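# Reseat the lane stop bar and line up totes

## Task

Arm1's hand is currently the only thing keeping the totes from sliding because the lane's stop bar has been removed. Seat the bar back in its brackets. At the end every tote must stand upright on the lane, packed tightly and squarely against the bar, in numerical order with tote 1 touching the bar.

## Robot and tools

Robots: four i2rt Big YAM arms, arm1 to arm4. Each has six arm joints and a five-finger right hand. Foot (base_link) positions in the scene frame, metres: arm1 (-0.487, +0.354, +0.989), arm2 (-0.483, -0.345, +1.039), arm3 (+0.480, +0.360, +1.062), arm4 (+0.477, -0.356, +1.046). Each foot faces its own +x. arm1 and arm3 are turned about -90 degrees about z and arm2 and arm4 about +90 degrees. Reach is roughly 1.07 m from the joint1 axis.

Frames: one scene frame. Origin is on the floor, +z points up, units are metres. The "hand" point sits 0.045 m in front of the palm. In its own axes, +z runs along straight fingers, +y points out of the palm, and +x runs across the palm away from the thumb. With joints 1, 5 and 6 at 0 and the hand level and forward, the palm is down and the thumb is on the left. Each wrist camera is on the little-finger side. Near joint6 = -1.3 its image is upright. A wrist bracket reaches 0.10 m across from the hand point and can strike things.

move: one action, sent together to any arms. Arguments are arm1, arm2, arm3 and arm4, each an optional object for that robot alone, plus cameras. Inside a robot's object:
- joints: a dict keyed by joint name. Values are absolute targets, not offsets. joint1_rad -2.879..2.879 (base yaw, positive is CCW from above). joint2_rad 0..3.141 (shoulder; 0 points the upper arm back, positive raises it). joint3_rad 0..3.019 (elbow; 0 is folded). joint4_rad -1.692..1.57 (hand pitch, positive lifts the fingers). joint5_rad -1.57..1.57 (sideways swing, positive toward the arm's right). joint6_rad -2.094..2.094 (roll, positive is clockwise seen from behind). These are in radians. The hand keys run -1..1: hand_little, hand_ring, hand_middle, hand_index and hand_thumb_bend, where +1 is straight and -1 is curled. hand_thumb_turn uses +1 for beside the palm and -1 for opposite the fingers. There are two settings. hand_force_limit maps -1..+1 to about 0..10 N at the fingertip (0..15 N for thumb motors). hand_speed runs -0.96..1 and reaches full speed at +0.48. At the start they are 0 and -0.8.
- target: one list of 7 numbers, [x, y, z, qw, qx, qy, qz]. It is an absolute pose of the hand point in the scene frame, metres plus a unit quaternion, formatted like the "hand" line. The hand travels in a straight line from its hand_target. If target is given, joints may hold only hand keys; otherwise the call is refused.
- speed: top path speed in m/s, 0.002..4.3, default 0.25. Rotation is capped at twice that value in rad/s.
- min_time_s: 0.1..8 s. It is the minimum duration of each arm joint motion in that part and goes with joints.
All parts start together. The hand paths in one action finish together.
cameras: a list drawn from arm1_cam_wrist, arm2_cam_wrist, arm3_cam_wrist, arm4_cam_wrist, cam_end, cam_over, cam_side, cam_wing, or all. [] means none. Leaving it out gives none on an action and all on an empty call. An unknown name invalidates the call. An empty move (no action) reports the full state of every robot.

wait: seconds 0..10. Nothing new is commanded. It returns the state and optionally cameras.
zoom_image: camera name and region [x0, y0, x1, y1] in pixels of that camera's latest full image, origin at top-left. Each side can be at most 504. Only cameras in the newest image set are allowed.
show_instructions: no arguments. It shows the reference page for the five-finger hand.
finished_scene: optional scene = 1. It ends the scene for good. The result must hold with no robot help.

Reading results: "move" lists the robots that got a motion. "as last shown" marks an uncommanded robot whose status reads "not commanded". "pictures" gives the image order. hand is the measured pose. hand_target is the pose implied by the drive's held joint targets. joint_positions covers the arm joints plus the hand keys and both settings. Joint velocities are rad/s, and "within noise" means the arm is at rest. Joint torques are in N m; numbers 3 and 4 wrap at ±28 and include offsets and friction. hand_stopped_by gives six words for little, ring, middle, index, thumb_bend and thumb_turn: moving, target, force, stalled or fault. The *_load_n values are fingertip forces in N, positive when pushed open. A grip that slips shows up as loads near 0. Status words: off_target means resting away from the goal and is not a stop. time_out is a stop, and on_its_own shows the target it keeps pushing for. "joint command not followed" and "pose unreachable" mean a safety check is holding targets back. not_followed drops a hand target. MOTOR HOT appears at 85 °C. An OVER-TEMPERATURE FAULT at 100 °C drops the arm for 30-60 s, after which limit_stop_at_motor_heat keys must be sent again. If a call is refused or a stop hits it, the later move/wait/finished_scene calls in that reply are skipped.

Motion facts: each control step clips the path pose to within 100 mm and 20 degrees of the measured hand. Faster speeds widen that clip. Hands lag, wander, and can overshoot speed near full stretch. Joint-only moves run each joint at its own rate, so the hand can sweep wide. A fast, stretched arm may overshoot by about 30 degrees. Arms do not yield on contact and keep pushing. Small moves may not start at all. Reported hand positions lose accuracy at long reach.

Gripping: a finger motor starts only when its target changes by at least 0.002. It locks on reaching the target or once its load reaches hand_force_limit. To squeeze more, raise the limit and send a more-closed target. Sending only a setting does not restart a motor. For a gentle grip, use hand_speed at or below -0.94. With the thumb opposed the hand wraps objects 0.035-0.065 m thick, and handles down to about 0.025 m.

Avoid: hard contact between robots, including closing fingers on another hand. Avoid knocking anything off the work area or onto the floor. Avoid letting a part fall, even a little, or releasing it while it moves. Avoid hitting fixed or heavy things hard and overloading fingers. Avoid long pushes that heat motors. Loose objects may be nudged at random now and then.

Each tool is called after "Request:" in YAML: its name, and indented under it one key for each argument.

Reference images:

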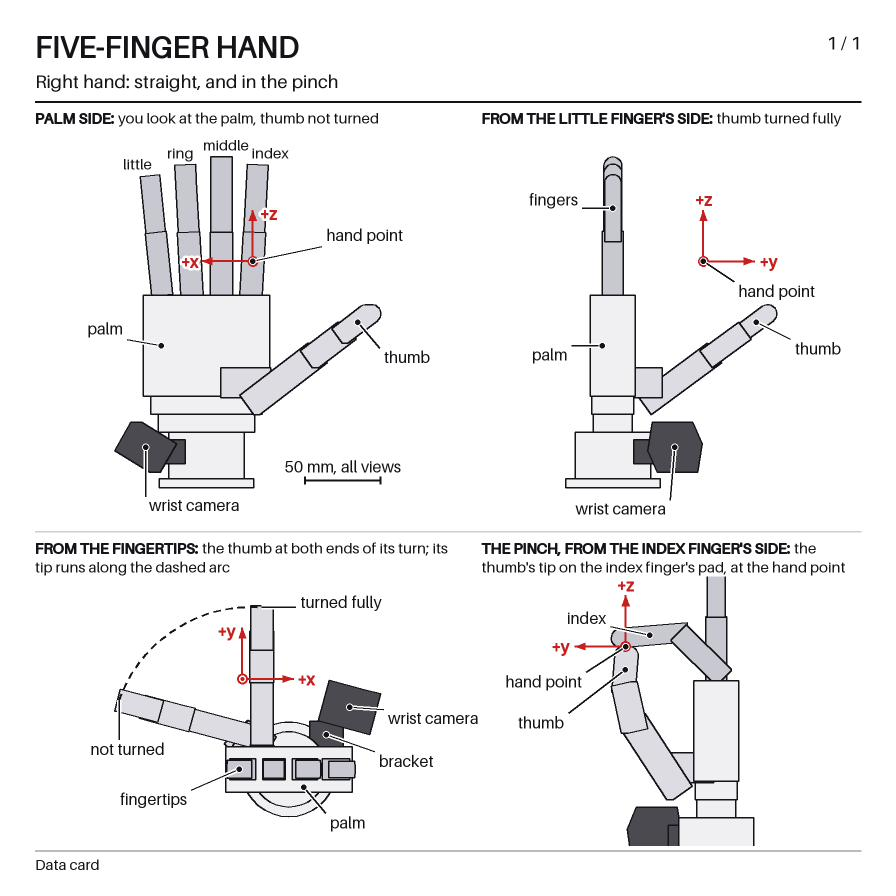

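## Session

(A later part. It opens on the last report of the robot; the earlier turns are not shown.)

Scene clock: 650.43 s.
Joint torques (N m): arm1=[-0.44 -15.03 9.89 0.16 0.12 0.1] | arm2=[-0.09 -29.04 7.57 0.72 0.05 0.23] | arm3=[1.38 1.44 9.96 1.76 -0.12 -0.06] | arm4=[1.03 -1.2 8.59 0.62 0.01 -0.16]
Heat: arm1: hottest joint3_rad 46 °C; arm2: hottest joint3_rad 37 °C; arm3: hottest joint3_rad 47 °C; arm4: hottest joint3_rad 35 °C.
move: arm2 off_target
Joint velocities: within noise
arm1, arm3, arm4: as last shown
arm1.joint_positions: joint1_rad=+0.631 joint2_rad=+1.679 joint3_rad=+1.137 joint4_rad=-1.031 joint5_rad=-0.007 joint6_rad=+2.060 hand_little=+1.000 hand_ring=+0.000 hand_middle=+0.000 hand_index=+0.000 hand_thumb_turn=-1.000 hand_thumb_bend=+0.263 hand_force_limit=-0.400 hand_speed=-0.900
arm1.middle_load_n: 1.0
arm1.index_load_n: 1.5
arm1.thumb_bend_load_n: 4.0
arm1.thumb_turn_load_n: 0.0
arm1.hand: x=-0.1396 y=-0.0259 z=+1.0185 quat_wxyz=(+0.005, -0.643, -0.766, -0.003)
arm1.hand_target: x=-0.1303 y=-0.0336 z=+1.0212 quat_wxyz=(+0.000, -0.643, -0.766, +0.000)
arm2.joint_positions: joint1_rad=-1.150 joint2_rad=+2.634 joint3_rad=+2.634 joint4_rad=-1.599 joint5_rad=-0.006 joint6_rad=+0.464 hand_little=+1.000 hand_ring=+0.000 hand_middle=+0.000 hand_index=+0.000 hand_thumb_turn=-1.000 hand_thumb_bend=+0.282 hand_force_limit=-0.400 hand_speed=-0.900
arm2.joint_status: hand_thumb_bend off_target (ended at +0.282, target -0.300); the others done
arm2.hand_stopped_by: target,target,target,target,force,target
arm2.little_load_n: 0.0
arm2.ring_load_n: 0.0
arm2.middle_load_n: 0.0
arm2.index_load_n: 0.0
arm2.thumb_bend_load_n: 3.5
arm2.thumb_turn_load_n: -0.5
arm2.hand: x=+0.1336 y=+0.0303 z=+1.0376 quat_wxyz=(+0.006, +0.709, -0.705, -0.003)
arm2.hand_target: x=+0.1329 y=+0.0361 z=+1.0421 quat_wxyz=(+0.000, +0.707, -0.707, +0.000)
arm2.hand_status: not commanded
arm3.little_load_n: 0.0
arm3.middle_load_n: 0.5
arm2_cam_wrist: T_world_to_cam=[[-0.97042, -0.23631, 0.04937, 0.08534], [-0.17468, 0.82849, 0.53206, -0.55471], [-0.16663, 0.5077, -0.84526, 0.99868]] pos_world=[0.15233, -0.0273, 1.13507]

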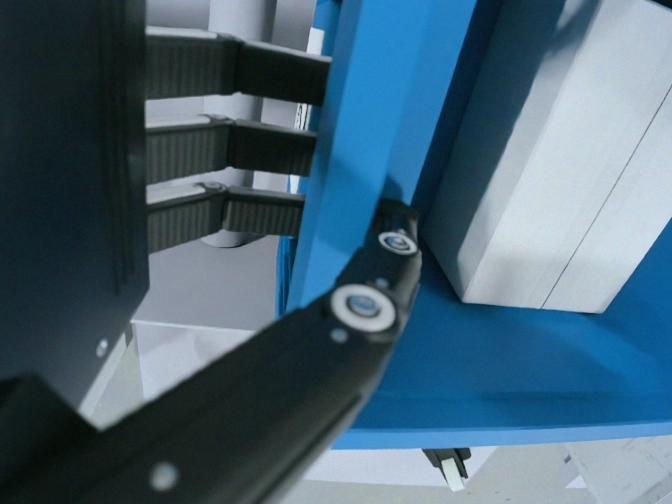

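Request:
move:
  arm1: {"target":[-0.130,-0.034,1.051,0,0.6428,0.7660,0],"speed":0.04}
  arm2: {"target":[0.133,0.036,1.072,0,0.7071,-0.7071,0],"speed":0.04}
  cameras: ["arm1_cam_wrist","arm2_cam_wrist","cam_side"]

Scene clock: 652.87 s.
Joint torques (N m): arm1=[-0.44 -18.43 12.07 -0.49 -0.27 0.01] | arm2=[0.15 -29.45 13.57 -0.25 0.06 0.21] | arm3=[1.38 1.49 9.94 1.74 -0.15 -0.04] | arm4=[-0.62 -1.49 8.58 0.38 -0.02 -0.12]
Heat: arm1: hottest joint3_rad 47 °C; arm2: hottest joint3_rad 37 °C; arm3: hottest joint3_rad 47 °C; arm4: hottest joint3_rad 35 °C.
move: arm1 off_target; arm2 off_target
Joint velocities: arm1=[within noise] | arm2=[-0.005 0.005 -0.007 0.002 0.095 -0.168] | arm3=[within noise] | arm4=[within noise]
arm1.joint_positions: joint1_rad=+0.631 joint2_rad=+1.679 joint3_rad=+1.145 joint4_rad=-1.092 joint5_rad=+0.002 joint6_rad=+2.068 hand_little=+1.000 hand_ring=+0.000 hand_middle=+0.000 hand_index=+0.000 hand_thumb_turn=-1.000 hand_thumb_bend=+0.263 hand_force_limit=-0.400 hand_speed=-0.900
arm1.joint_status: not commanded
arm1.hand_stopped_by: target,target,target,target,force,target
arm1.little_load_n: 0.0
arm1.ring_load_n: 3.5
arm1.middle_load_n: 2.5
arm1.index_load_n: 2.0
arm1.thumb_bend_load_n: 2.5
arm1.thumb_turn_load_n: 0.0
arm1.hand: x=-0.1491 y=-0.0171 z=+1.0181 quat_wxyz=(+0.032, -0.645, -0.763, -0.005)
arm1.hand_target: x=-0.1310 y=-0.0328 z=+1.0513 quat_wxyz=(+0.000, -0.643, -0.766, +0.000)
arm1.hand_status: off_target (0.042 m and 3.8 deg from the pose sent, 0.035 m and 0.7 deg at the start)
arm2.joint_positions: joint1_rad=-1.148 joint2_rad=+2.634 joint3_rad=+2.637 joint4_rad=-1.648 joint5_rad=-0.007 joint6_rad=+0.466 hand_little=+1.000 hand_ring=+0.000 hand_middle=+0.000 hand_index=+0.000 hand_thumb_turn=-1.000 hand_thumb_bend=+0.281 hand_force_limit=-0.400 hand_speed=-0.900
arm2.joint_status: not commanded
arm2.hand_stopped_by: target,target,target,target,force,target
arm2.little_load_n: 0.0
arm2.ring_load_n: 2.5
arm2.middle_load_n: 0.0
arm2.index_load_n: 0.5
arm2.thumb_bend_load_n: 0.0
arm2.thumb_turn_load_n: 0.0
arm2.hand: x=+0.1217 y=+0.0261 z=+1.0409 quat_wxyz=(+0.028, +0.709, -0.705, -0.010)
arm2.hand_target: x=+0.1315 y=+0.0353 z=+1.0721 quat_wxyz=(-0.001, +0.707, -0.707, +0.000)
arm2.hand_status: off_target (0.035 m and 3.4 deg from the pose sent, 0.035 m and 0.8 deg at the start)
arm3.joint_positions: joint1_rad=+0.859 joint2_rad=+0.647 joint3_rad=+1.405 joint4_rad=-1.258 joint5_rad=-0.253 joint6_rad=-1.430 hand_little=+1.000 hand_ring=+1.000 hand_middle=+1.000 hand_index=+1.000 hand_thumb_turn=+1.000 hand_thumb_bend=+1.000 hand_force_limit=+0.000 hand_speed=-0.800
arm3.joint_status: not commanded
arm3.hand_stopped_by: target,target,target,target,target,target
arm3.little_load_n: 0.0
arm3.ring_load_n: 0.0
arm3.middle_load_n: 0.0
arm3.index_load_n: 0.0
arm3.thumb_bend_load_n: 0.0
arm3.thumb_turn_load_n: 0.0
arm3.hand: x=+0.6672 y=+0.1753 z=+1.5705 quat_wxyz=(+0.036, +0.799, -0.304, +0.517)
arm3.hand_target: x=+0.6666 y=+0.1756 z=+1.5831 quat_wxyz=(+0.041, +0.793, -0.300, +0.528)
arm3.hand_status: not commanded
arm4: as last shown
arm1_cam_wrist: T_world_to_cam=[[0.90968, 0.41462, 0.02419, 0.11102], [0.35452, -0.80552, 0.47481, -0.44424], [0.21635, -0.42335, -0.87975, 1.03559]] pos_world=[-0.16756, 0.03454, 1.11931]
arm2_cam_wrist: T_world_to_cam=[[-0.96753, -0.23423, 0.09502, 0.02477], [-0.15208, 0.83969, 0.52134, -0.5468], [-0.2019, 0.48996, -0.84804, 1.00931]] pos_world=[0.14458, -0.02957, 1.13865]

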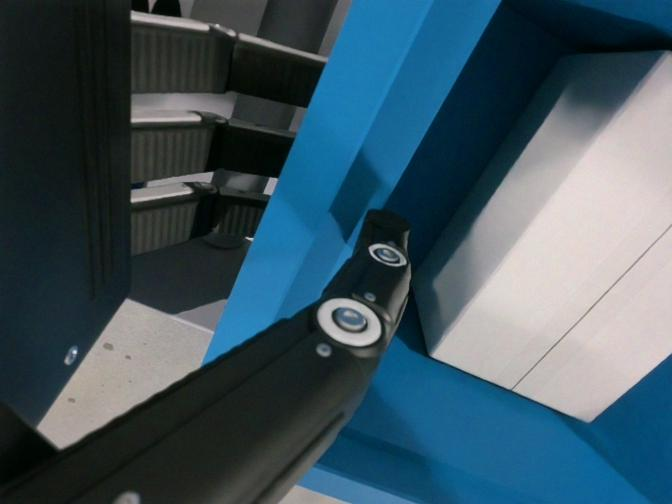

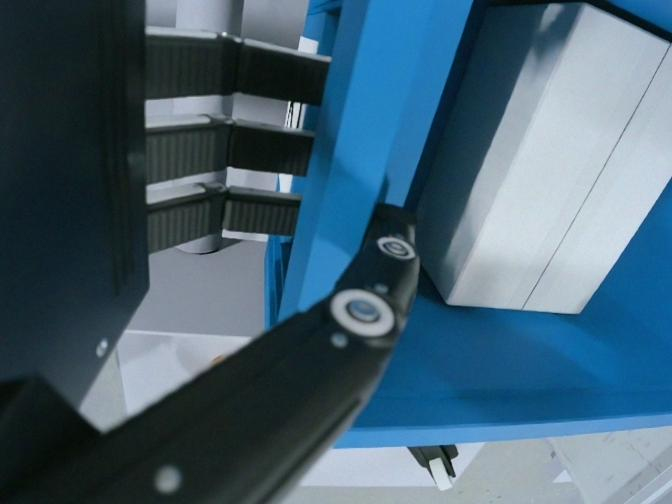

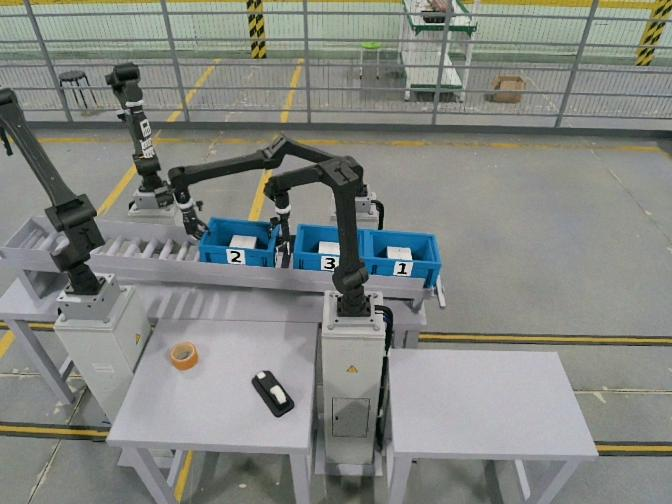

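Request:
move:
  arm1: {"target":[-0.128,-0.034,1.085,0,0.6428,0.7660,0],"speed":0.05}
  arm2: {"target":[0.135,0.036,1.106,0,0.7071,-0.7071,0],"speed":0.05}
  cameras: ["arm1_cam_wrist","arm2_cam_wrist","cam_side"]

Scene clock: 655.30 s.
Joint torques (N m): arm1=[-0.21 -19.78 13.2 -0.42 -0.28 0.04] | arm2=[-0.26 -32.15 14.93 -0.53 -0.02 0.19] | arm3=[1.32 1.55 9.98 1.78 -0.12 -0.02] | arm4=[0.03 -1.44 8.59 0.46 0 -0.13]
Heat: arm1: hottest joint3_rad 47 °C; arm2: hottest joint3_rad 38 °C; arm3: hottest joint3_rad 47 °C; arm4: hottest joint3_rad 35 °C.
move: arm1 off_target; arm2 off_target
Joint velocities: within noise
arm1.joint_positions: joint1_rad=+0.631 joint2_rad=+1.660 joint3_rad=+1.184 joint4_rad=-1.183 joint5_rad=+0.002 joint6_rad=+2.068 hand_little=+1.000 hand_ring=+0.001 hand_middle=+0.000 hand_index=+0.000 hand_thumb_turn=-1.000 hand_thumb_bend=+0.263 hand_force_limit=-0.400 hand_speed=-0.900
arm1.joint_status: not commanded
arm1.hand_stopped_by: target,target,target,target,force,target
arm1.little_load_n: 0.0
arm1.ring_load_n: 5.0
arm1.middle_load_n: 2.5
arm1.index_load_n: 0.0
arm1.thumb_bend_load_n: 3.0
arm1.thumb_turn_load_n: 0.0
arm1.hand: x=-0.1522 y=-0.0130 z=+1.0383 quat_wxyz=(+0.049, -0.645, -0.763, -0.008)
arm1.hand_target: x=-0.1298 y=-0.0316 z=+1.0854 quat_wxyz=(+0.000, -0.643, -0.766, +0.000)
arm1.hand_status: off_target (0.057 m and 5.7 deg from the pose sent, 0.072 m and 3.8 deg at the start)
arm2.joint_positions: joint1_rad=-1.147 joint2_rad=+2.642 joint3_rad=+2.671 joint4_rad=-1.691 joint5_rad=-0.007 joint6_rad=+0.468 hand_little=+1.000 hand_ring=+0.001 hand_middle=+0.000 hand_index=+0.000 hand_thumb_turn=-1.000 hand_thumb_bend=+0.281 hand_force_limit=-0.400 hand_speed=-0.900
arm2.joint_status: not commanded
arm2.hand_stopped_by: target,target,target,target,force,target
arm2.little_load_n: 0.0
arm2.ring_load_n: 5.0
arm2.middle_load_n: 1.0
arm2.index_load_n: 0.5
arm2.thumb_bend_load_n: 0.0
arm2.thumb_turn_load_n: 0.0
arm2.hand: x=+0.1183 y=+0.0250 z=+1.0488 quat_wxyz=(+0.036, +0.708, -0.705, -0.013)
arm2.hand_target: x=+0.1314 y=+0.0341 z=+1.1053 quat_wxyz=(-0.011, +0.706, -0.708, +0.002)
arm2.hand_status: off_target (0.061 m and 4.4 deg from the pose sent, 0.067 m and 3.4 deg at the start; a joint's target at an end of its range on 24 of 37 steps)
arm3, arm4: as last shown
arm1_cam_wrist: T_world_to_cam=[[0.91011, 0.41403, 0.01679, 0.1193], [0.36376, -0.81769, 0.44617, -0.41849], [0.19846, -0.39996, -0.89479, 1.06906]] pos_world=[-0.16851, 0.03599, 1.1413]
arm2_cam_wrist: T_world_to_cam=[[-0.96632, -0.23226, 0.11085, 0.00366], [-0.1435, 0.84383, 0.51707, -0.54725], [-0.21363, 0.48375, -0.84873, 1.01808]] pos_world=[0.1425, -0.02986, 1.14664]

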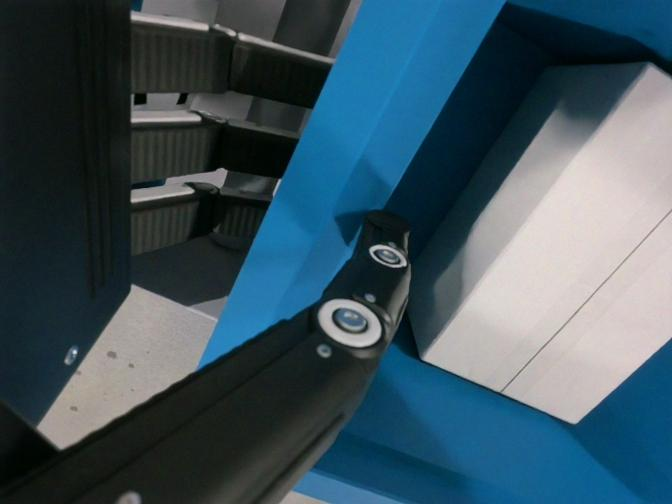

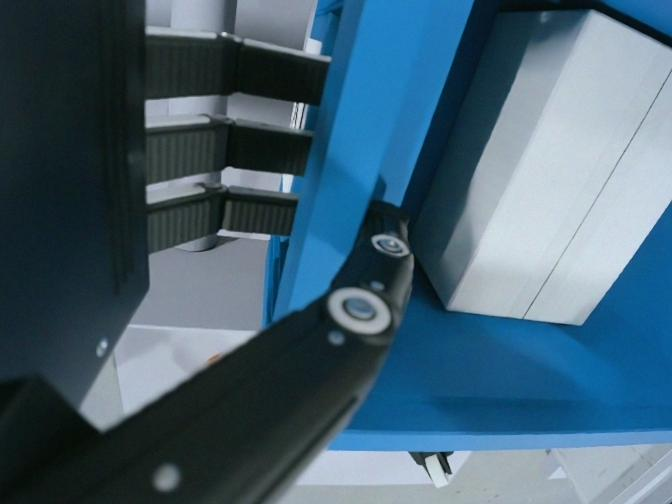

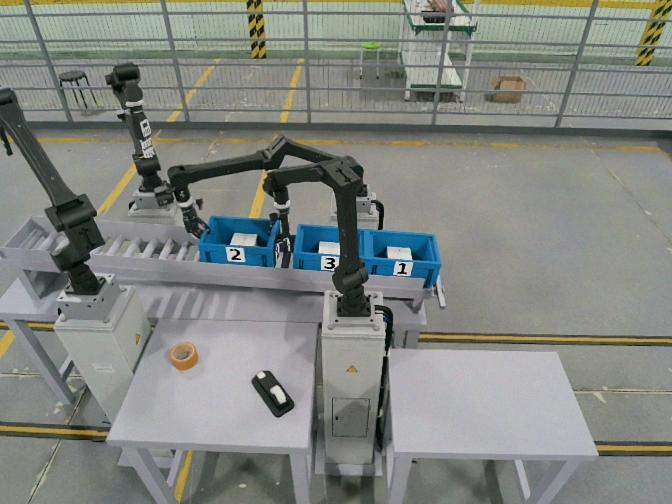

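Request:
move:
  arm1: {"target":[-0.125,-0.036,1.100,0.054,0.642,0.765,-0.013],"speed":0.05}
  arm2: {"target":[0.137,0.037,1.128,-0.042,0.7065,-0.7065,0],"speed":0.05}
  cameras: ["arm1_cam_wrist","arm2_cam_wrist","cam_side"]

Scene clock: 663.47 s.
Joint torques (N m): arm1=[0.15 -20.01 9.88 0.96 -0.21 0.09] | arm2=[-0.73 -34.84 9.32 0.47 -0.45 0.11] | arm3=[1.26 1.44 10.03 1.78 -0.12 -0.05] | arm4=[-0.03 -2.02 8.54 0.46 0.01 -0.11]
Heat: arm1: hottest joint3_rad 48 °C; arm2: hottest joint3_rad 39 °C; arm3: hottest joint3_rad 47 °C; arm4: hottest joint3_rad 35 °C.
move: arm1 off_target; arm2 off_target
Joint velocities: within noise
arm1.joint_positions: joint1_rad=+0.631 joint2_rad=+1.602 joint3_rad=+1.169 joint4_rad=-1.111 joint5_rad=+0.005 joint6_rad=+2.068 hand_little=+1.000 hand_ring=+0.000 hand_middle=+0.000 hand_index=+0.000 hand_thumb_turn=-1.000 hand_thumb_bend=+0.262 hand_force_limit=-0.400 hand_speed=-0.900
arm1.joint_status: not commanded
arm1.hand_stopped_by: target,target,target,target,force,target
arm1.little_load_n: 0.0
arm1.ring_load_n: 1.0
arm1.middle_load_n: 2.0
arm1.index_load_n: 3.5
arm1.thumb_bend_load_n: 0.0
arm1.thumb_turn_load_n: 0.0
arm1.hand: x=-0.1421 y=-0.0267 z=+1.0636 quat_wxyz=(-0.008, -0.645, -0.764, +0.005)
arm1.hand_target: x=-0.1259 y=-0.0349 z=+1.1000 quat_wxyz=(-0.054, -0.642, -0.765, +0.012)
arm1.hand_status: off_target (0.041 m and 5.4 deg from the pose sent, 0.071 m and 12.0 deg at the start)
arm2.joint_positions: joint1_rad=-1.148 joint2_rad=+2.604 joint3_rad=+2.649 joint4_rad=-1.644 joint5_rad=-0.020 joint6_rad=+0.468 hand_little=+1.000 hand_ring=+0.000 hand_middle=+0.000 hand_index=+0.000 hand_thumb_turn=-1.000 hand_thumb_bend=+0.281 hand_force_limit=-0.400 hand_speed=-0.900
arm2.joint_status: not commanded
arm2.hand_stopped_by: target,target,target,target,force,target
arm2.little_load_n: 0.0
arm2.ring_load_n: 0.5
arm2.middle_load_n: 2.0
arm2.index_load_n: 5.5
arm2.thumb_bend_load_n: 0.0
arm2.thumb_turn_load_n: 0.0
arm2.hand: x=+0.1274 y=+0.0320 z=+1.0667 quat_wxyz=(+0.004, +0.708, -0.706, -0.009)
arm2.hand_target: x=+0.1352 y=+0.0360 z=+1.1268 quat_wxyz=(-0.042, +0.707, -0.706, +0.000)
arm2.hand_status: off_target (0.062 m and 5.4 deg from the pose sent, 0.082 m and 9.0 deg at the start)
arm3, arm4: as last shown
arm1_cam_wrist: T_world_to_cam=[[0.90798, 0.41704, 0.04068, 0.08982], [0.33008, -0.77167, 0.54366, -0.55188], [0.25812, -0.4802, -0.83832, 1.03042]] pos_world=[-0.16535, 0.03147, 1.1602]
arm2_cam_wrist: T_world_to_cam=[[-0.97066, -0.23455, 0.05298, 0.07441], [-0.16912, 0.82254, 0.54298, -0.58482], [-0.17094, 0.51809, -0.83807, 1.01393]] pos_world=[0.14664, -0.02682, 1.16335]

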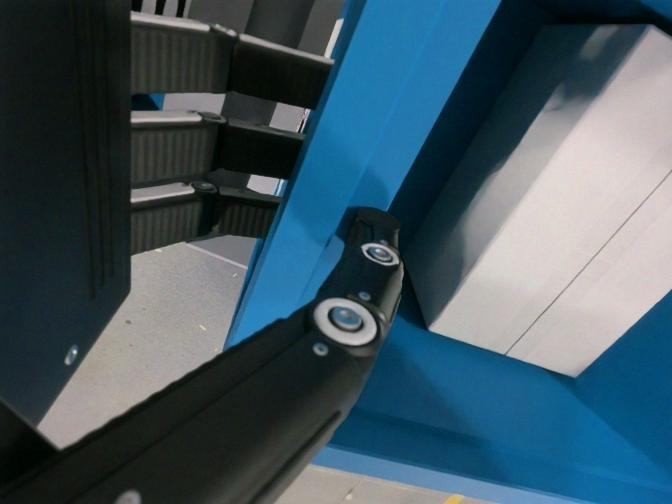

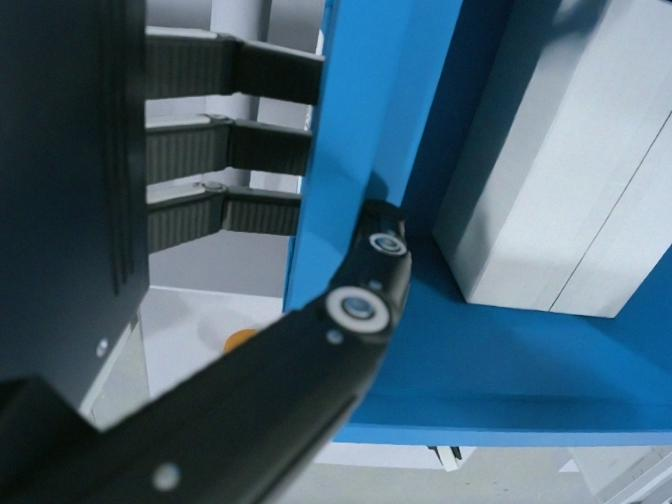

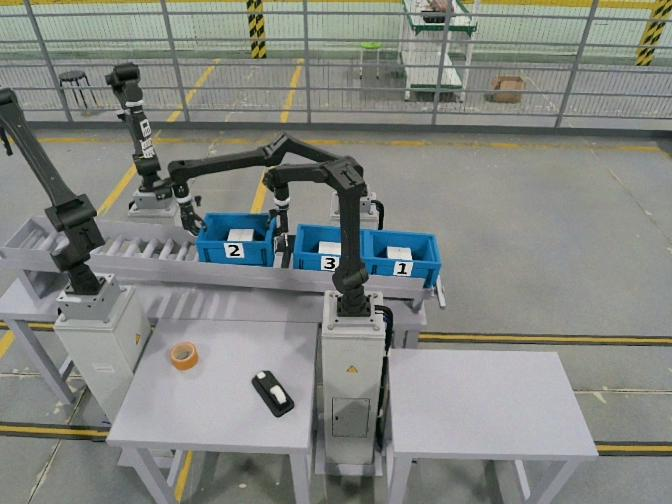

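Request:
move:
  arm1: {"target":[-0.128,-0.036,1.140,0.038,0.6425,0.7655,-0.009],"speed":0.06}
  arm2: {"target":[0.133,0.037,1.168,-0.028,0.7068,-0.7068,0],"speed":0.06}
  cameras: ["arm1_cam_wrist","arm2_cam_wrist","cam_side"]

Scene clock: 669.77 s.
Joint torques (N m): arm1=[-0.67 -19.02 14.35 -0.06 -0.35 -0.01] | arm2=[-0.38 -33.44 14.38 -0.36 -0.24 0.18] | arm3=[1.38 1.2 10.02 1.77 -0.14 -0.05] | arm4=[0.5 -2.32 8.61 0.4 0 -0.09]
Heat: arm1: hottest joint3_rad 48 °C; arm2: hottest joint3_rad 39 °C; arm3: hottest joint3_rad 47 °C; arm4: hottest joint3_rad 35 °C.
move: arm1 off_target; arm2 off_target
Joint velocities: within noise
arm1.joint_positions: joint1_rad=+0.631 joint2_rad=+1.570 joint3_rad=+1.205 joint4_rad=-1.232 joint5_rad=+0.006 joint6_rad=+2.070 hand_little=+1.000 hand_ring=+0.000 hand_middle=+0.000 hand_index=+0.000 hand_thumb_turn=-1.000 hand_thumb_bend=+0.262 hand_force_limit=-0.400 hand_speed=-0.900
arm1.joint_status: not commanded
arm1.hand_stopped_by: target,target,target,target,force,target
arm1.little_load_n: 0.0
arm1.ring_load_n: 2.5
arm1.middle_load_n: 2.5
arm1.index_load_n: 3.5
arm1.thumb_bend_load_n: 0.0
arm1.thumb_turn_load_n: 0.0
arm1.hand: x=-0.1523 y=-0.0142 z=+1.0869 quat_wxyz=(+0.019, -0.646, -0.763, +0.000)
arm1.hand_target: x=-0.1304 y=-0.0331 z=+1.1405 quat_wxyz=(-0.038, -0.642, -0.765, +0.009)
arm1.hand_status: off_target (0.062 m and 6.6 deg from the pose sent, 0.078 m and 3.5 deg at the start)
arm2.joint_positions: joint1_rad=-1.148 joint2_rad=+2.566 joint3_rad=+2.648 joint4_rad=-1.691 joint5_rad=-0.019 joint6_rad=+0.470 hand_little=+1.000 hand_ring=+0.000 hand_middle=+0.000 hand_index=+0.000 hand_thumb_turn=-1.000 hand_thumb_bend=+0.281 hand_force_limit=-0.400 hand_speed=-0.900
arm2.joint_status: not commanded
arm2.hand_stopped_by: target,target,target,target,force,target
arm2.little_load_n: 0.0
arm2.ring_load_n: 2.0
arm2.middle_load_n: 2.0
arm2.index_load_n: 4.0
arm2.thumb_bend_load_n: 0.0
arm2.thumb_turn_load_n: 0.0
arm2.hand: x=+0.1190 y=+0.0282 z=+1.0942 quat_wxyz=(+0.009, +0.708, -0.706, -0.011)
arm2.hand_target: x=+0.1285 y=+0.0347 z=+1.1664 quat_wxyz=(-0.047, +0.704, -0.708, +0.004)
arm2.hand_status: off_target (0.076 m and 4.4 deg from the pose sent, 0.102 m and 3.8 deg at the start; a joint's target at an end of its range on 30 of 41 steps)
arm3, arm4: as last shown
arm1_cam_wrist: T_world_to_cam=[[0.91027, 0.41312, 0.02719, 0.10786], [0.34542, -0.79403, 0.5002, -0.50235], [0.22823, -0.44593, -0.86548, 1.08408]] pos_world=[-0.17208, 0.03999, 1.1866]
arm2_cam_wrist: T_world_to_cam=[[-0.97054, -0.23272, 0.06246, 0.05353], [-0.1632, 0.82561, 0.54012, -0.59561], [-0.17726, 0.51401, -0.83927, 1.0397]] pos_world=[0.13905, -0.03021, 1.19095]

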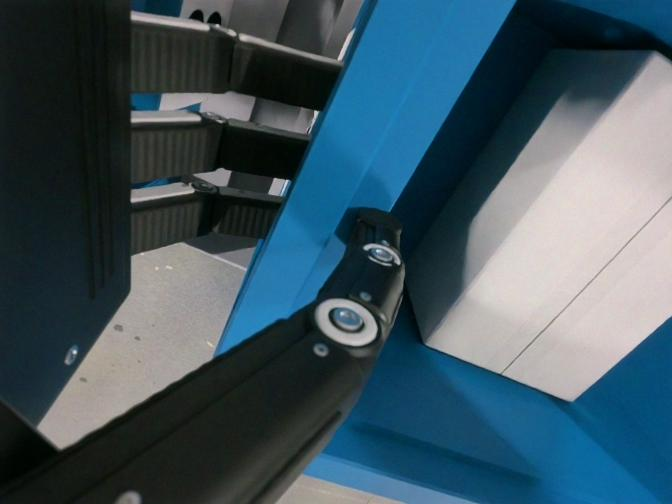

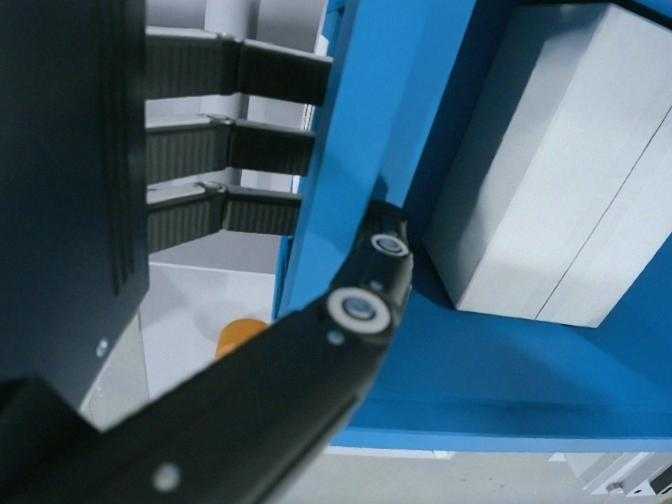

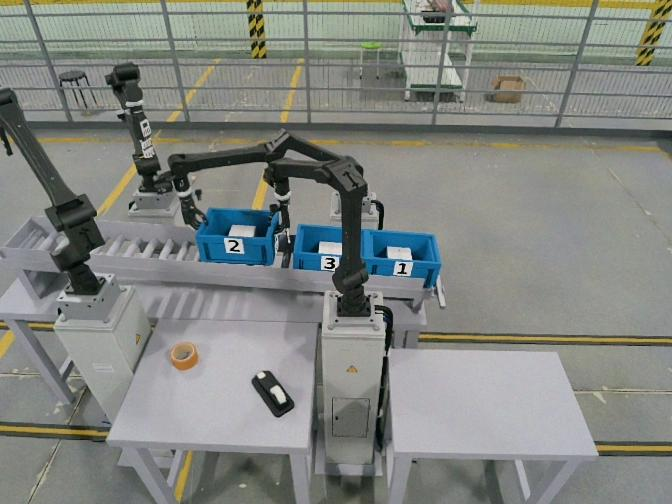

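Request:
move:
  arm1: {"target":[-0.133,-0.036,1.170,0.038,0.6425,0.7655,-0.009],"speed":0.06}
  arm2: {"target":[0.126,0.037,1.200,-0.028,0.7068,-0.7068,0],"speed":0.06}
  cameras: ["cam_side"]

Request:
move:
  arm1: {"target":[-0.163,-0.036,1.200,0.038,0.6425,0.7655,-0.009],"speed":0.06}
  arm2: {"target":[0.096,0.037,1.230,-0.028,0.7068,-0.7068,0],"speed":0.06}
  cameras: ["arm1_cam_wrist","arm2_cam_wrist","cam_side"]

Scene clock: 672.03 s.
Joint torques (N m): arm1=[-1.14 -18.43 14.54 -0.02 -0.21 -0.08] | arm2=[-0.56 -33.44 12.05 -0.01 -0.32 0.26] | arm3=[1.2 1.55 10 1.74 -0.14 -0.05] | arm4=[0.97 -0.91 8.8 0.62 0.07 -0.13]
Heat: arm1: hottest joint3_rad 49 °C; arm2: hottest joint3_rad 39 °C; arm3: hottest joint3_rad 47 °C; arm4: hottest joint3_rad 35 °C.
move: arm1 off_target; arm2 off_target
Joint velocities: within noise
arm1.joint_positions: joint1_rad=+0.631 joint2_rad=+1.542 joint3_rad=+1.259 joint4_rad=-1.309 joint5_rad=+0.004 joint6_rad=+2.069 hand_little=+1.000 hand_ring=+0.000 hand_middle=+0.000 hand_index=+0.000 hand_thumb_turn=-1.000 hand_thumb_bend=+0.262 hand_force_limit=-0.400 hand_speed=-0.900
arm1.joint_status: not commanded
arm1.hand_stopped_by: target,target,target,target,force,target
arm1.little_load_n: 0.0
arm1.ring_load_n: 2.0
arm1.middle_load_n: 3.5
arm1.index_load_n: 5.0
arm1.thumb_bend_load_n: 0.0
arm1.thumb_turn_load_n: 0.0
arm1.hand: x=-0.1513 y=-0.0147 z=+1.1187 quat_wxyz=(+0.016, -0.646, -0.763, +0.000)
arm1.hand_target: x=-0.1352 y=-0.0333 z=+1.1701 quat_wxyz=(-0.038, -0.642, -0.765, +0.009)
arm1.hand_status: off_target (0.059 m and 6.3 deg from the pose sent, 0.088 m and 6.6 deg at the start)
arm2.joint_positions: joint1_rad=-1.148 joint2_rad=+2.510 joint3_rad=+2.648 joint4_rad=-1.696 joint5_rad=-0.020 joint6_rad=+0.472 hand_little=+1.000 hand_ring=+0.000 hand_middle=+0.000 hand_index=+0.000 hand_thumb_turn=-1.000 hand_thumb_bend=+0.281 hand_force_limit=-0.400 hand_speed=-0.900
arm2.joint_status: not commanded
arm2.hand_stopped_by: target,target,target,target,force,target
arm2.little_load_n: 0.0
arm2.ring_load_n: 0.5
arm2.middle_load_n: 2.0
arm2.index_load_n: 5.5
arm2.thumb_bend_load_n: 0.0
arm2.thumb_turn_load_n: 0.0
arm2.hand: x=+0.1206 y=+0.0294 z=+1.1330 quat_wxyz=(-0.016, +0.707, -0.707, -0.003)
arm2.hand_target: x=+0.1227 y=+0.0352 z=+1.1981 quat_wxyz=(-0.063, +0.702, -0.709, +0.008)
arm2.hand_status: off_target (0.068 m and 1.5 deg from the pose sent, 0.107 m and 4.4 deg at the start; a joint's target at an end of its range on 31 of 34 steps)
arm3, arm4: as last shown

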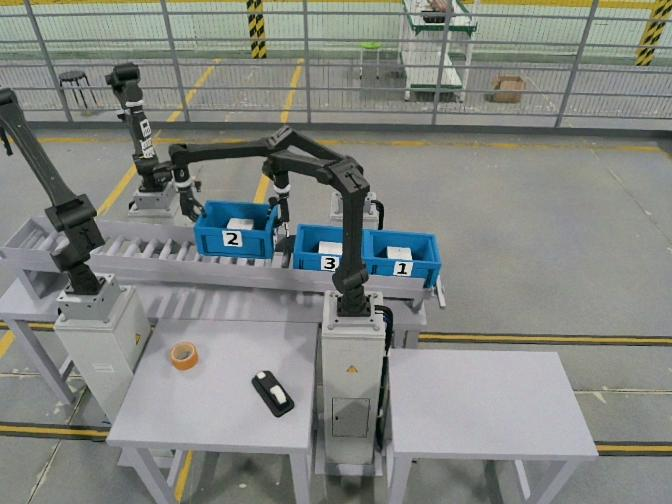

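Scene clock: 673.50 s.
Joint torques (N m): arm1=[-2.08 -17.44 14.76 -0.03 -0.24 -0.09] | arm2=[0.03 -33.08 9.44 0.14 -0.31 0.29] | arm3=[1.32 1.49 9.99 1.8 -0.11 -0.04] | arm4=[0.91 -1.2 8.65 0.75 0.05 -0.09]
Heat: arm1: hottest joint3_rad 49 °C; arm2: hottest joint3_rad 39 °C; arm3: hottest joint3_rad 47 °C; arm4: hottest joint3_rad 35 °C.
move: arm1 off_target; arm2 off_target
Joint velocities: within noise
arm1.joint_positions: joint1_rad=+0.590 joint2_rad=+1.483 joint3_rad=+1.275 joint4_rad=-1.382 joint5_rad=+0.000 joint6_rad=+2.015 hand_little=+1.000 hand_ring=+0.000 hand_middle=+0.000 hand_index=+0.000 hand_thumb_turn=-1.000 hand_thumb_bend=+0.262 hand_force_limit=-0.400 hand_speed=-0.900
arm1.joint_status: not commanded
arm1.hand_stopped_by: target,target,target,target,force,target
arm1.little_load_n: 0.0
arm1.ring_load_n: 1.5
arm1.middle_load_n: 3.0
arm1.index_load_n: 5.0
arm1.thumb_bend_load_n: 0.0
arm1.thumb_turn_load_n: 0.0
arm1.hand: x=-0.1731 y=-0.0120 z=+1.1493 quat_wxyz=(+0.015, -0.641, -0.768, -0.003)
arm1.hand_target: x=-0.1650 y=-0.0332 z=+1.1999 quat_wxyz=(-0.038, -0.642, -0.765, +0.010)
arm1.hand_status: off_target (0.057 m and 6.2 deg from the pose sent, 0.085 m and 6.3 deg at the start)
arm2.joint_positions: joint1_rad=-1.131 joint2_rad=+2.412 joint3_rad=+2.562 joint4_rad=-1.699 joint5_rad=-0.019 joint6_rad=+0.487 hand_little=+1.000 hand_ring=+0.000 hand_middle=+0.000 hand_index=+0.000 hand_thumb_turn=-1.000 hand_thumb_bend=+0.281 hand_force_limit=-0.400 hand_speed=-0.900
arm2.joint_status: not commanded
arm2.hand_stopped_by: target,target,target,target,force,target
arm2.little_load_n: 0.0
arm2.ring_load_n: 0.5
arm2.middle_load_n: 2.0
arm2.index_load_n: 6.0
arm2.thumb_bend_load_n: 0.0
arm2.thumb_turn_load_n: 0.0
arm2.hand: x=+0.0996 y=+0.0321 z=+1.1699 quat_wxyz=(-0.019, +0.708, -0.706, -0.002)
arm2.hand_target: x=+0.0946 y=+0.0363 z=+1.2277 quat_wxyz=(-0.059, +0.703, -0.709, +0.006)
arm2.hand_status: off_target (0.060 m and 1.0 deg from the pose sent, 0.100 m and 1.5 deg at the start; a joint's target at an end of its range on 42 of 44 steps)
arm3, arm4: as last shown
arm3.middle_load_n: 0.5
arm1_cam_wrist: T_world_to_cam=[[0.9038, 0.42647, 0.03575, 0.11334], [0.35227, -0.78878, 0.50372, -0.52735], [0.24302, -0.44267, -0.86313, 1.14379]] pos_world=[-0.19463, 0.04202, 1.24882]
arm2_cam_wrist: T_world_to_cam=[[-0.97232, -0.23358, 0.00541, 0.09782], [-0.1917, 0.8108, 0.55304, -0.65478], [-0.13356, 0.5367, -0.83314, 1.08551]] pos_world=[0.11458, -0.02884, 1.26597]

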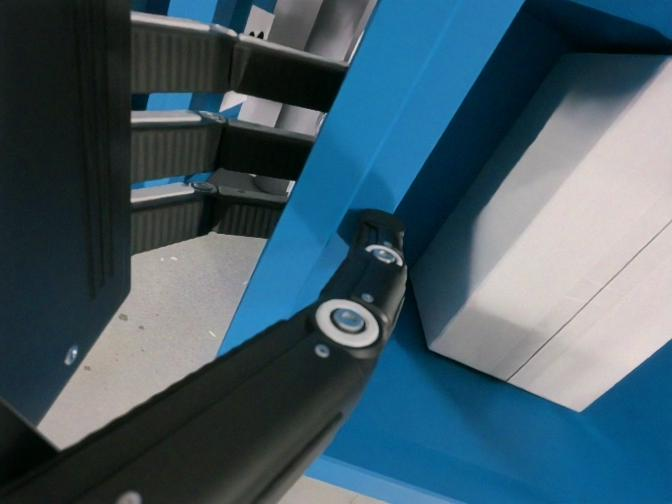

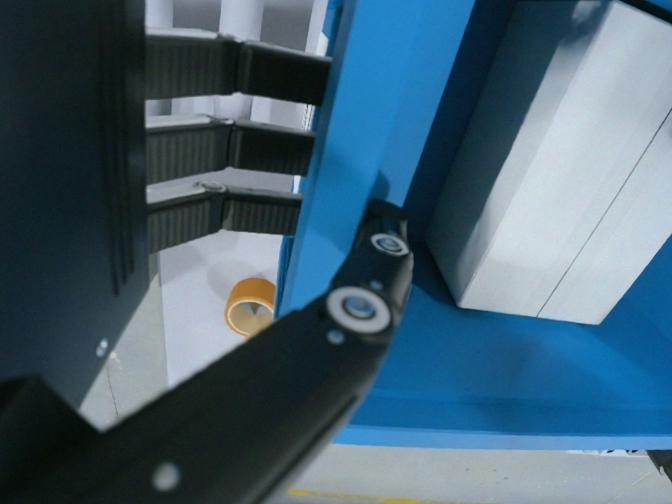

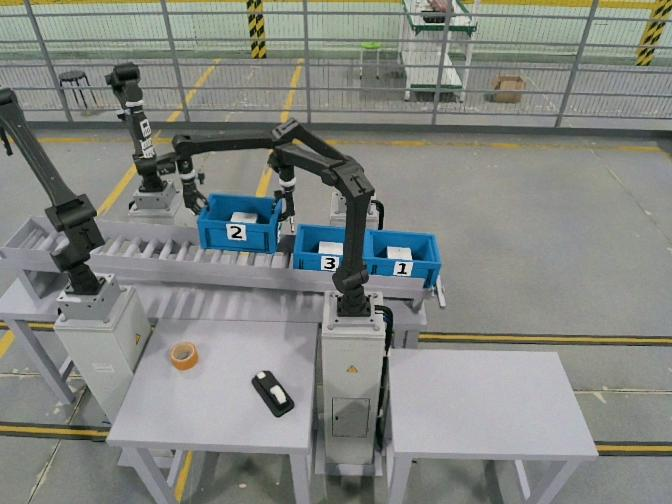

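Request:
move:
  arm1: {"target":[-0.193,-0.036,1.235,0.0245,0.6425,0.7657,-0.005],"speed":0.07}
  arm2: {"target":[0.066,0.037,1.265,-0.014,0.707,-0.707,0],"speed":0.07}
  cameras: ["arm1_cam_wrist","arm2_cam_wrist","cam_side","cam_end"]

Scene clock: 675.87 s.
Joint torques (N m): arm1=[-1.9 -16.85 14.8 -0.13 -0.3 -0.09] | arm2=[-0.09 -30.92 9.39 0.1 -0.27 0.31] | arm3=[1.08 1.49 10.02 1.8 -0.13 -0.05] | arm4=[1.03 -2.2 8.69 0.72 0.05 -0.16]
Heat: arm1: hottest joint3_rad 49 °C; arm2: hottest joint3_rad 39 °C; arm3: hottest joint3_rad 47 °C; arm4: hottest joint3_rad 35 °C.
move: arm1 off_target; arm2 off_target
Joint velocities: within noise
arm1.joint_positions: joint1_rad=+0.530 joint2_rad=+1.453 joint3_rad=+1.342 joint4_rad=-1.504 joint5_rad=-0.003 joint6_rad=+1.956 hand_little=+1.000 hand_ring=+0.000 hand_middle=+0.000 hand_index=+0.000 hand_thumb_turn=-1.000 hand_thumb_bend=+0.263 hand_force_limit=-0.400 hand_speed=-0.900
arm1.joint_status: not commanded
arm1.hand_stopped_by: target,target,target,target,force,target
arm1.little_load_n: 0.0
arm1.ring_load_n: 3.0
arm1.middle_load_n: 3.5
arm1.index_load_n: 4.0
arm1.thumb_bend_load_n: 1.0
arm1.thumb_turn_load_n: 0.0
arm1.hand: x=-0.2003 y=-0.0160 z=+1.1867 quat_wxyz=(+0.025, -0.641, -0.767, -0.008)
arm1.hand_target: x=-0.1947 y=-0.0333 z=+1.2347 quat_wxyz=(-0.025, -0.643, -0.766, +0.006)
arm1.hand_status: off_target (0.053 m and 5.9 deg from the pose sent, 0.091 m and 4.6 deg at the start)
arm2.joint_positions: joint1_rad=-1.113 joint2_rad=+2.292 joint3_rad=+2.459 joint4_rad=-1.699 joint5_rad=-0.015 joint6_rad=+0.510 hand_little=+1.000 hand_ring=+0.000 hand_middle=+0.000 hand_index=+0.000 hand_thumb_turn=-1.000 hand_thumb_bend=+0.281 hand_force_limit=-0.400 hand_speed=-0.900
arm2.joint_status: not commanded
arm2.hand_stopped_by: target,target,target,target,force,target
arm2.little_load_n: 0.0
arm2.ring_load_n: 1.5
arm2.middle_load_n: 2.0
arm2.index_load_n: 4.0
arm2.thumb_bend_load_n: 0.0
arm2.thumb_turn_load_n: 0.0
arm2.hand: x=+0.0731 y=+0.0320 z=+1.2132 quat_wxyz=(-0.027, +0.706, -0.708, +0.003)
arm2.hand_target: x=+0.0648 y=+0.0362 z=+1.2631 quat_wxyz=(-0.062, +0.702, -0.709, +0.008)
arm2.hand_status: off_target (0.052 m and 1.5 deg from the pose sent, 0.101 m and 0.6 deg at the start; a joint's target at an end of its range on 43 of 44 steps)
arm3: as last shown
arm3.middle_load_n: 0.0
arm4.joint_positions: joint1_rad=+0.522 joint2_rad=+0.930 joint3_rad=+1.288 joint4_rad=-1.674 joint5_rad=+0.021 joint6_rad=-1.018 hand_little=+1.000 hand_ring=+1.000 hand_middle=+1.000 hand_index=+1.000 hand_thumb_turn=+1.000 hand_thumb_bend=+1.000 hand_force_limit=+0.000 hand_speed=-0.800
arm4.joint_status: not commanded
arm4.hand_stopped_by: target,target,target,target,target,target
arm4.little_load_n: 0.0
arm4.ring_load_n: 0.0
arm4.middle_load_n: 0.0
arm4.index_load_n: -0.5
arm4.thumb_bend_load_n: -0.5
arm4.thumb_turn_load_n: 0.0
arm4.hand: x=+0.3971 y=-0.1495 z=+1.3819 quat_wxyz=(-0.122, +0.706, +0.696, +0.042)
arm4.hand_target: x=+0.3998 y=-0.1495 z=+1.3789 quat_wxyz=(-0.114, +0.705, +0.699, +0.043)
arm4.hand_status: not commanded
pictures: arm1_cam_wrist, arm2_cam_wrist, cam_end, cam_side
arm1_cam_wrist: T_world_to_cam=[[0.9049, 0.424, 0.03702, 0.13697], [0.3553, -0.80044, 0.48276, -0.51449], [0.23433, -0.4237, -0.87497, 1.19345]] pos_world=[-0.22081, 0.03577, 1.28754]
arm2_cam_wrist: T_world_to_cam=[[-0.97344, -0.22861, -0.0121, 0.09294], [-0.19686, 0.80893, 0.55397, -0.68437], [-0.11686, 0.54164, -0.83245, 1.1159]] pos_world=[0.08615, -0.02956, 1.30918]

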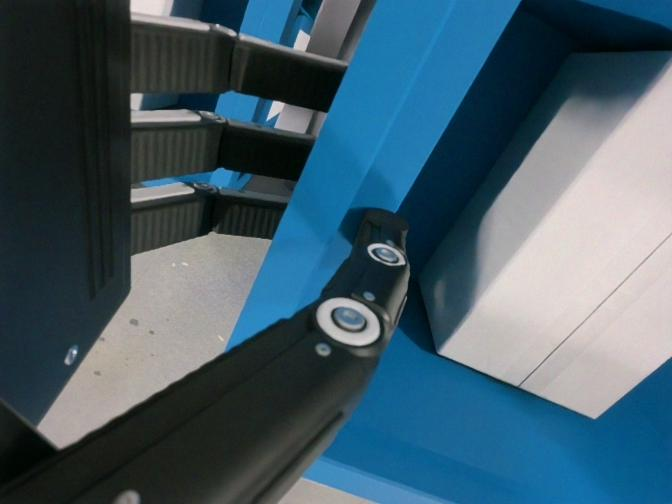

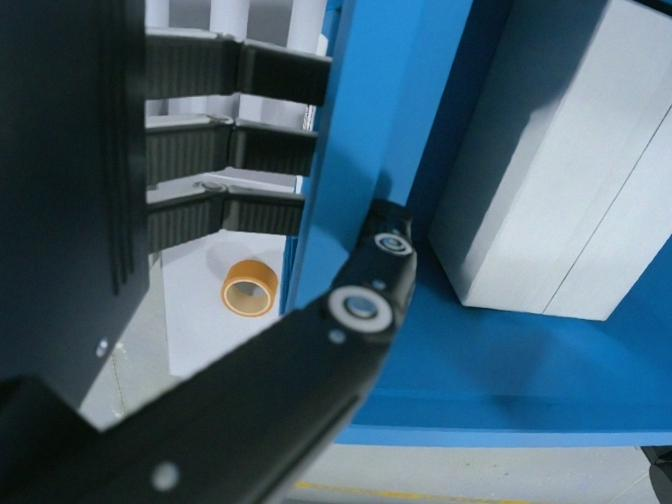

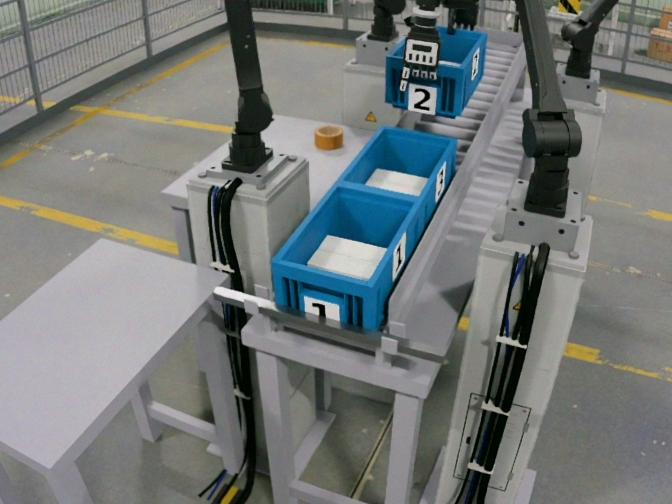

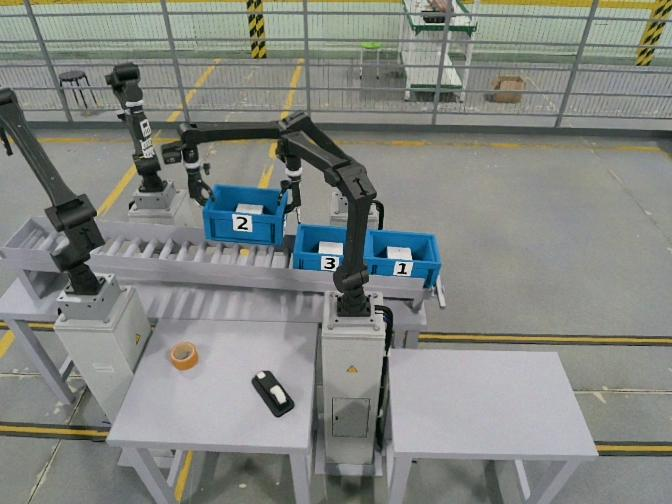

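Request:
move:
  arm1: {"target":[-0.293,-0.036,1.245,0.0245,0.6425,0.7657,-0.005],"speed":0.1}
  arm2: {"target":[-0.034,0.037,1.27,-0.014,0.707,-0.707,0],"speed":0.1}
  cameras: ["cam_side","cam_end"]

Scene clock: 682.23 s.
Joint torques (N m): arm1=[-1.26 -15.33 10.8 0.12 -0.97 -0.09] | arm2=[0.67 -27.99 8.75 0.06 -0.34 0.3] | arm3=[1.03 1.61 10.03 1.74 -0.12 -0.03] | arm4=[-0.62 -1.03 8.51 0.59 0.05 -0.13]
Heat: arm1: hottest joint3_rad 49 °C; arm2: hottest joint3_rad 39 °C; arm3: hottest joint3_rad 47 °C; arm4: hottest joint3_rad 35 °C.
move: arm1 off_target; arm2 off_target
Joint velocities: within noise
arm1.joint_positions: joint1_rad=+0.293 joint2_rad=+1.352 joint3_rad=+1.318 joint4_rad=-1.540 joint5_rad=-0.002 joint6_rad=+1.727 hand_little=+1.000 hand_ring=+0.000 hand_middle=+0.000 hand_index=+0.000 hand_thumb_turn=-1.000 hand_thumb_bend=+0.262 hand_force_limit=-0.400 hand_speed=-0.900
arm1.joint_status: not commanded
arm1.hand_stopped_by: target,target,target,target,force,target
arm1.little_load_n: 0.0
arm1.ring_load_n: 4.0
arm1.middle_load_n: 2.5
arm1.index_load_n: 1.0
arm1.thumb_bend_load_n: 0.0
arm1.thumb_turn_load_n: 0.0
arm1.hand: x=-0.2964 y=-0.0345 z=+1.2186 quat_wxyz=(+0.006, -0.644, -0.765, -0.002)
arm1.hand_target: x=-0.2932 y=-0.0354 z=+1.2446 quat_wxyz=(-0.024, -0.642, -0.766, +0.005)
arm1.hand_status: off_target (0.027 m and 3.6 deg from the pose sent, 0.111 m and 5.9 deg at the start)
arm2.joint_positions: joint1_rad=-1.037 joint2_rad=+2.060 joint3_rad=+2.097 joint4_rad=-1.659 joint5_rad=-0.005 joint6_rad=+0.578 hand_little=+1.000 hand_ring=+0.000 hand_middle=+0.000 hand_index=+0.000 hand_thumb_turn=-1.000 hand_thumb_bend=+0.281 hand_force_limit=-0.400 hand_speed=-0.900
arm2.joint_status: not commanded
arm2.hand_stopped_by: target,target,target,target,force,target
arm2.little_load_n: 0.0
arm2.ring_load_n: 4.0
arm2.middle_load_n: 2.0
arm2.index_load_n: 1.0
arm2.thumb_bend_load_n: 0.5
arm2.thumb_turn_load_n: 0.0
arm2.hand: x=-0.0231 y=+0.0306 z=+1.2278 quat_wxyz=(+0.019, +0.709, -0.705, -0.003)
arm2.hand_target: x=-0.0345 y=+0.0362 z=+1.2686 quat_wxyz=(-0.014, +0.707, -0.707, -0.001)
arm2.hand_status: off_target (0.044 m and 3.8 deg from the pose sent, 0.121 m and 1.5 deg at the start)
arm3, arm4: as last shown
arm4.index_load_n: 0.0
arm4.thumb_bend_load_n: 0.0
pictures: cam_end, cam_side

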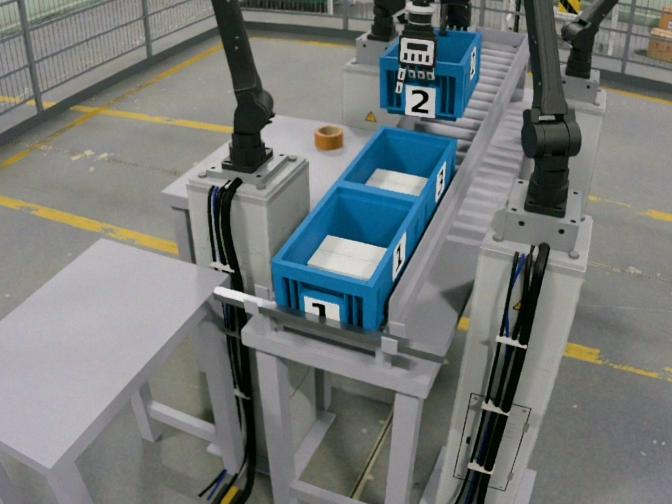

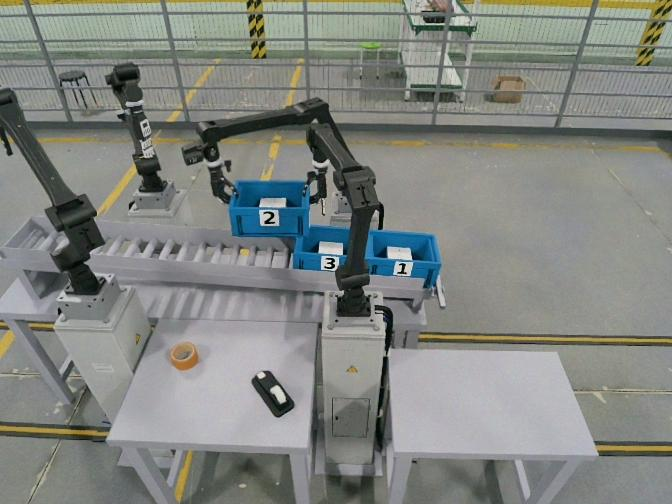

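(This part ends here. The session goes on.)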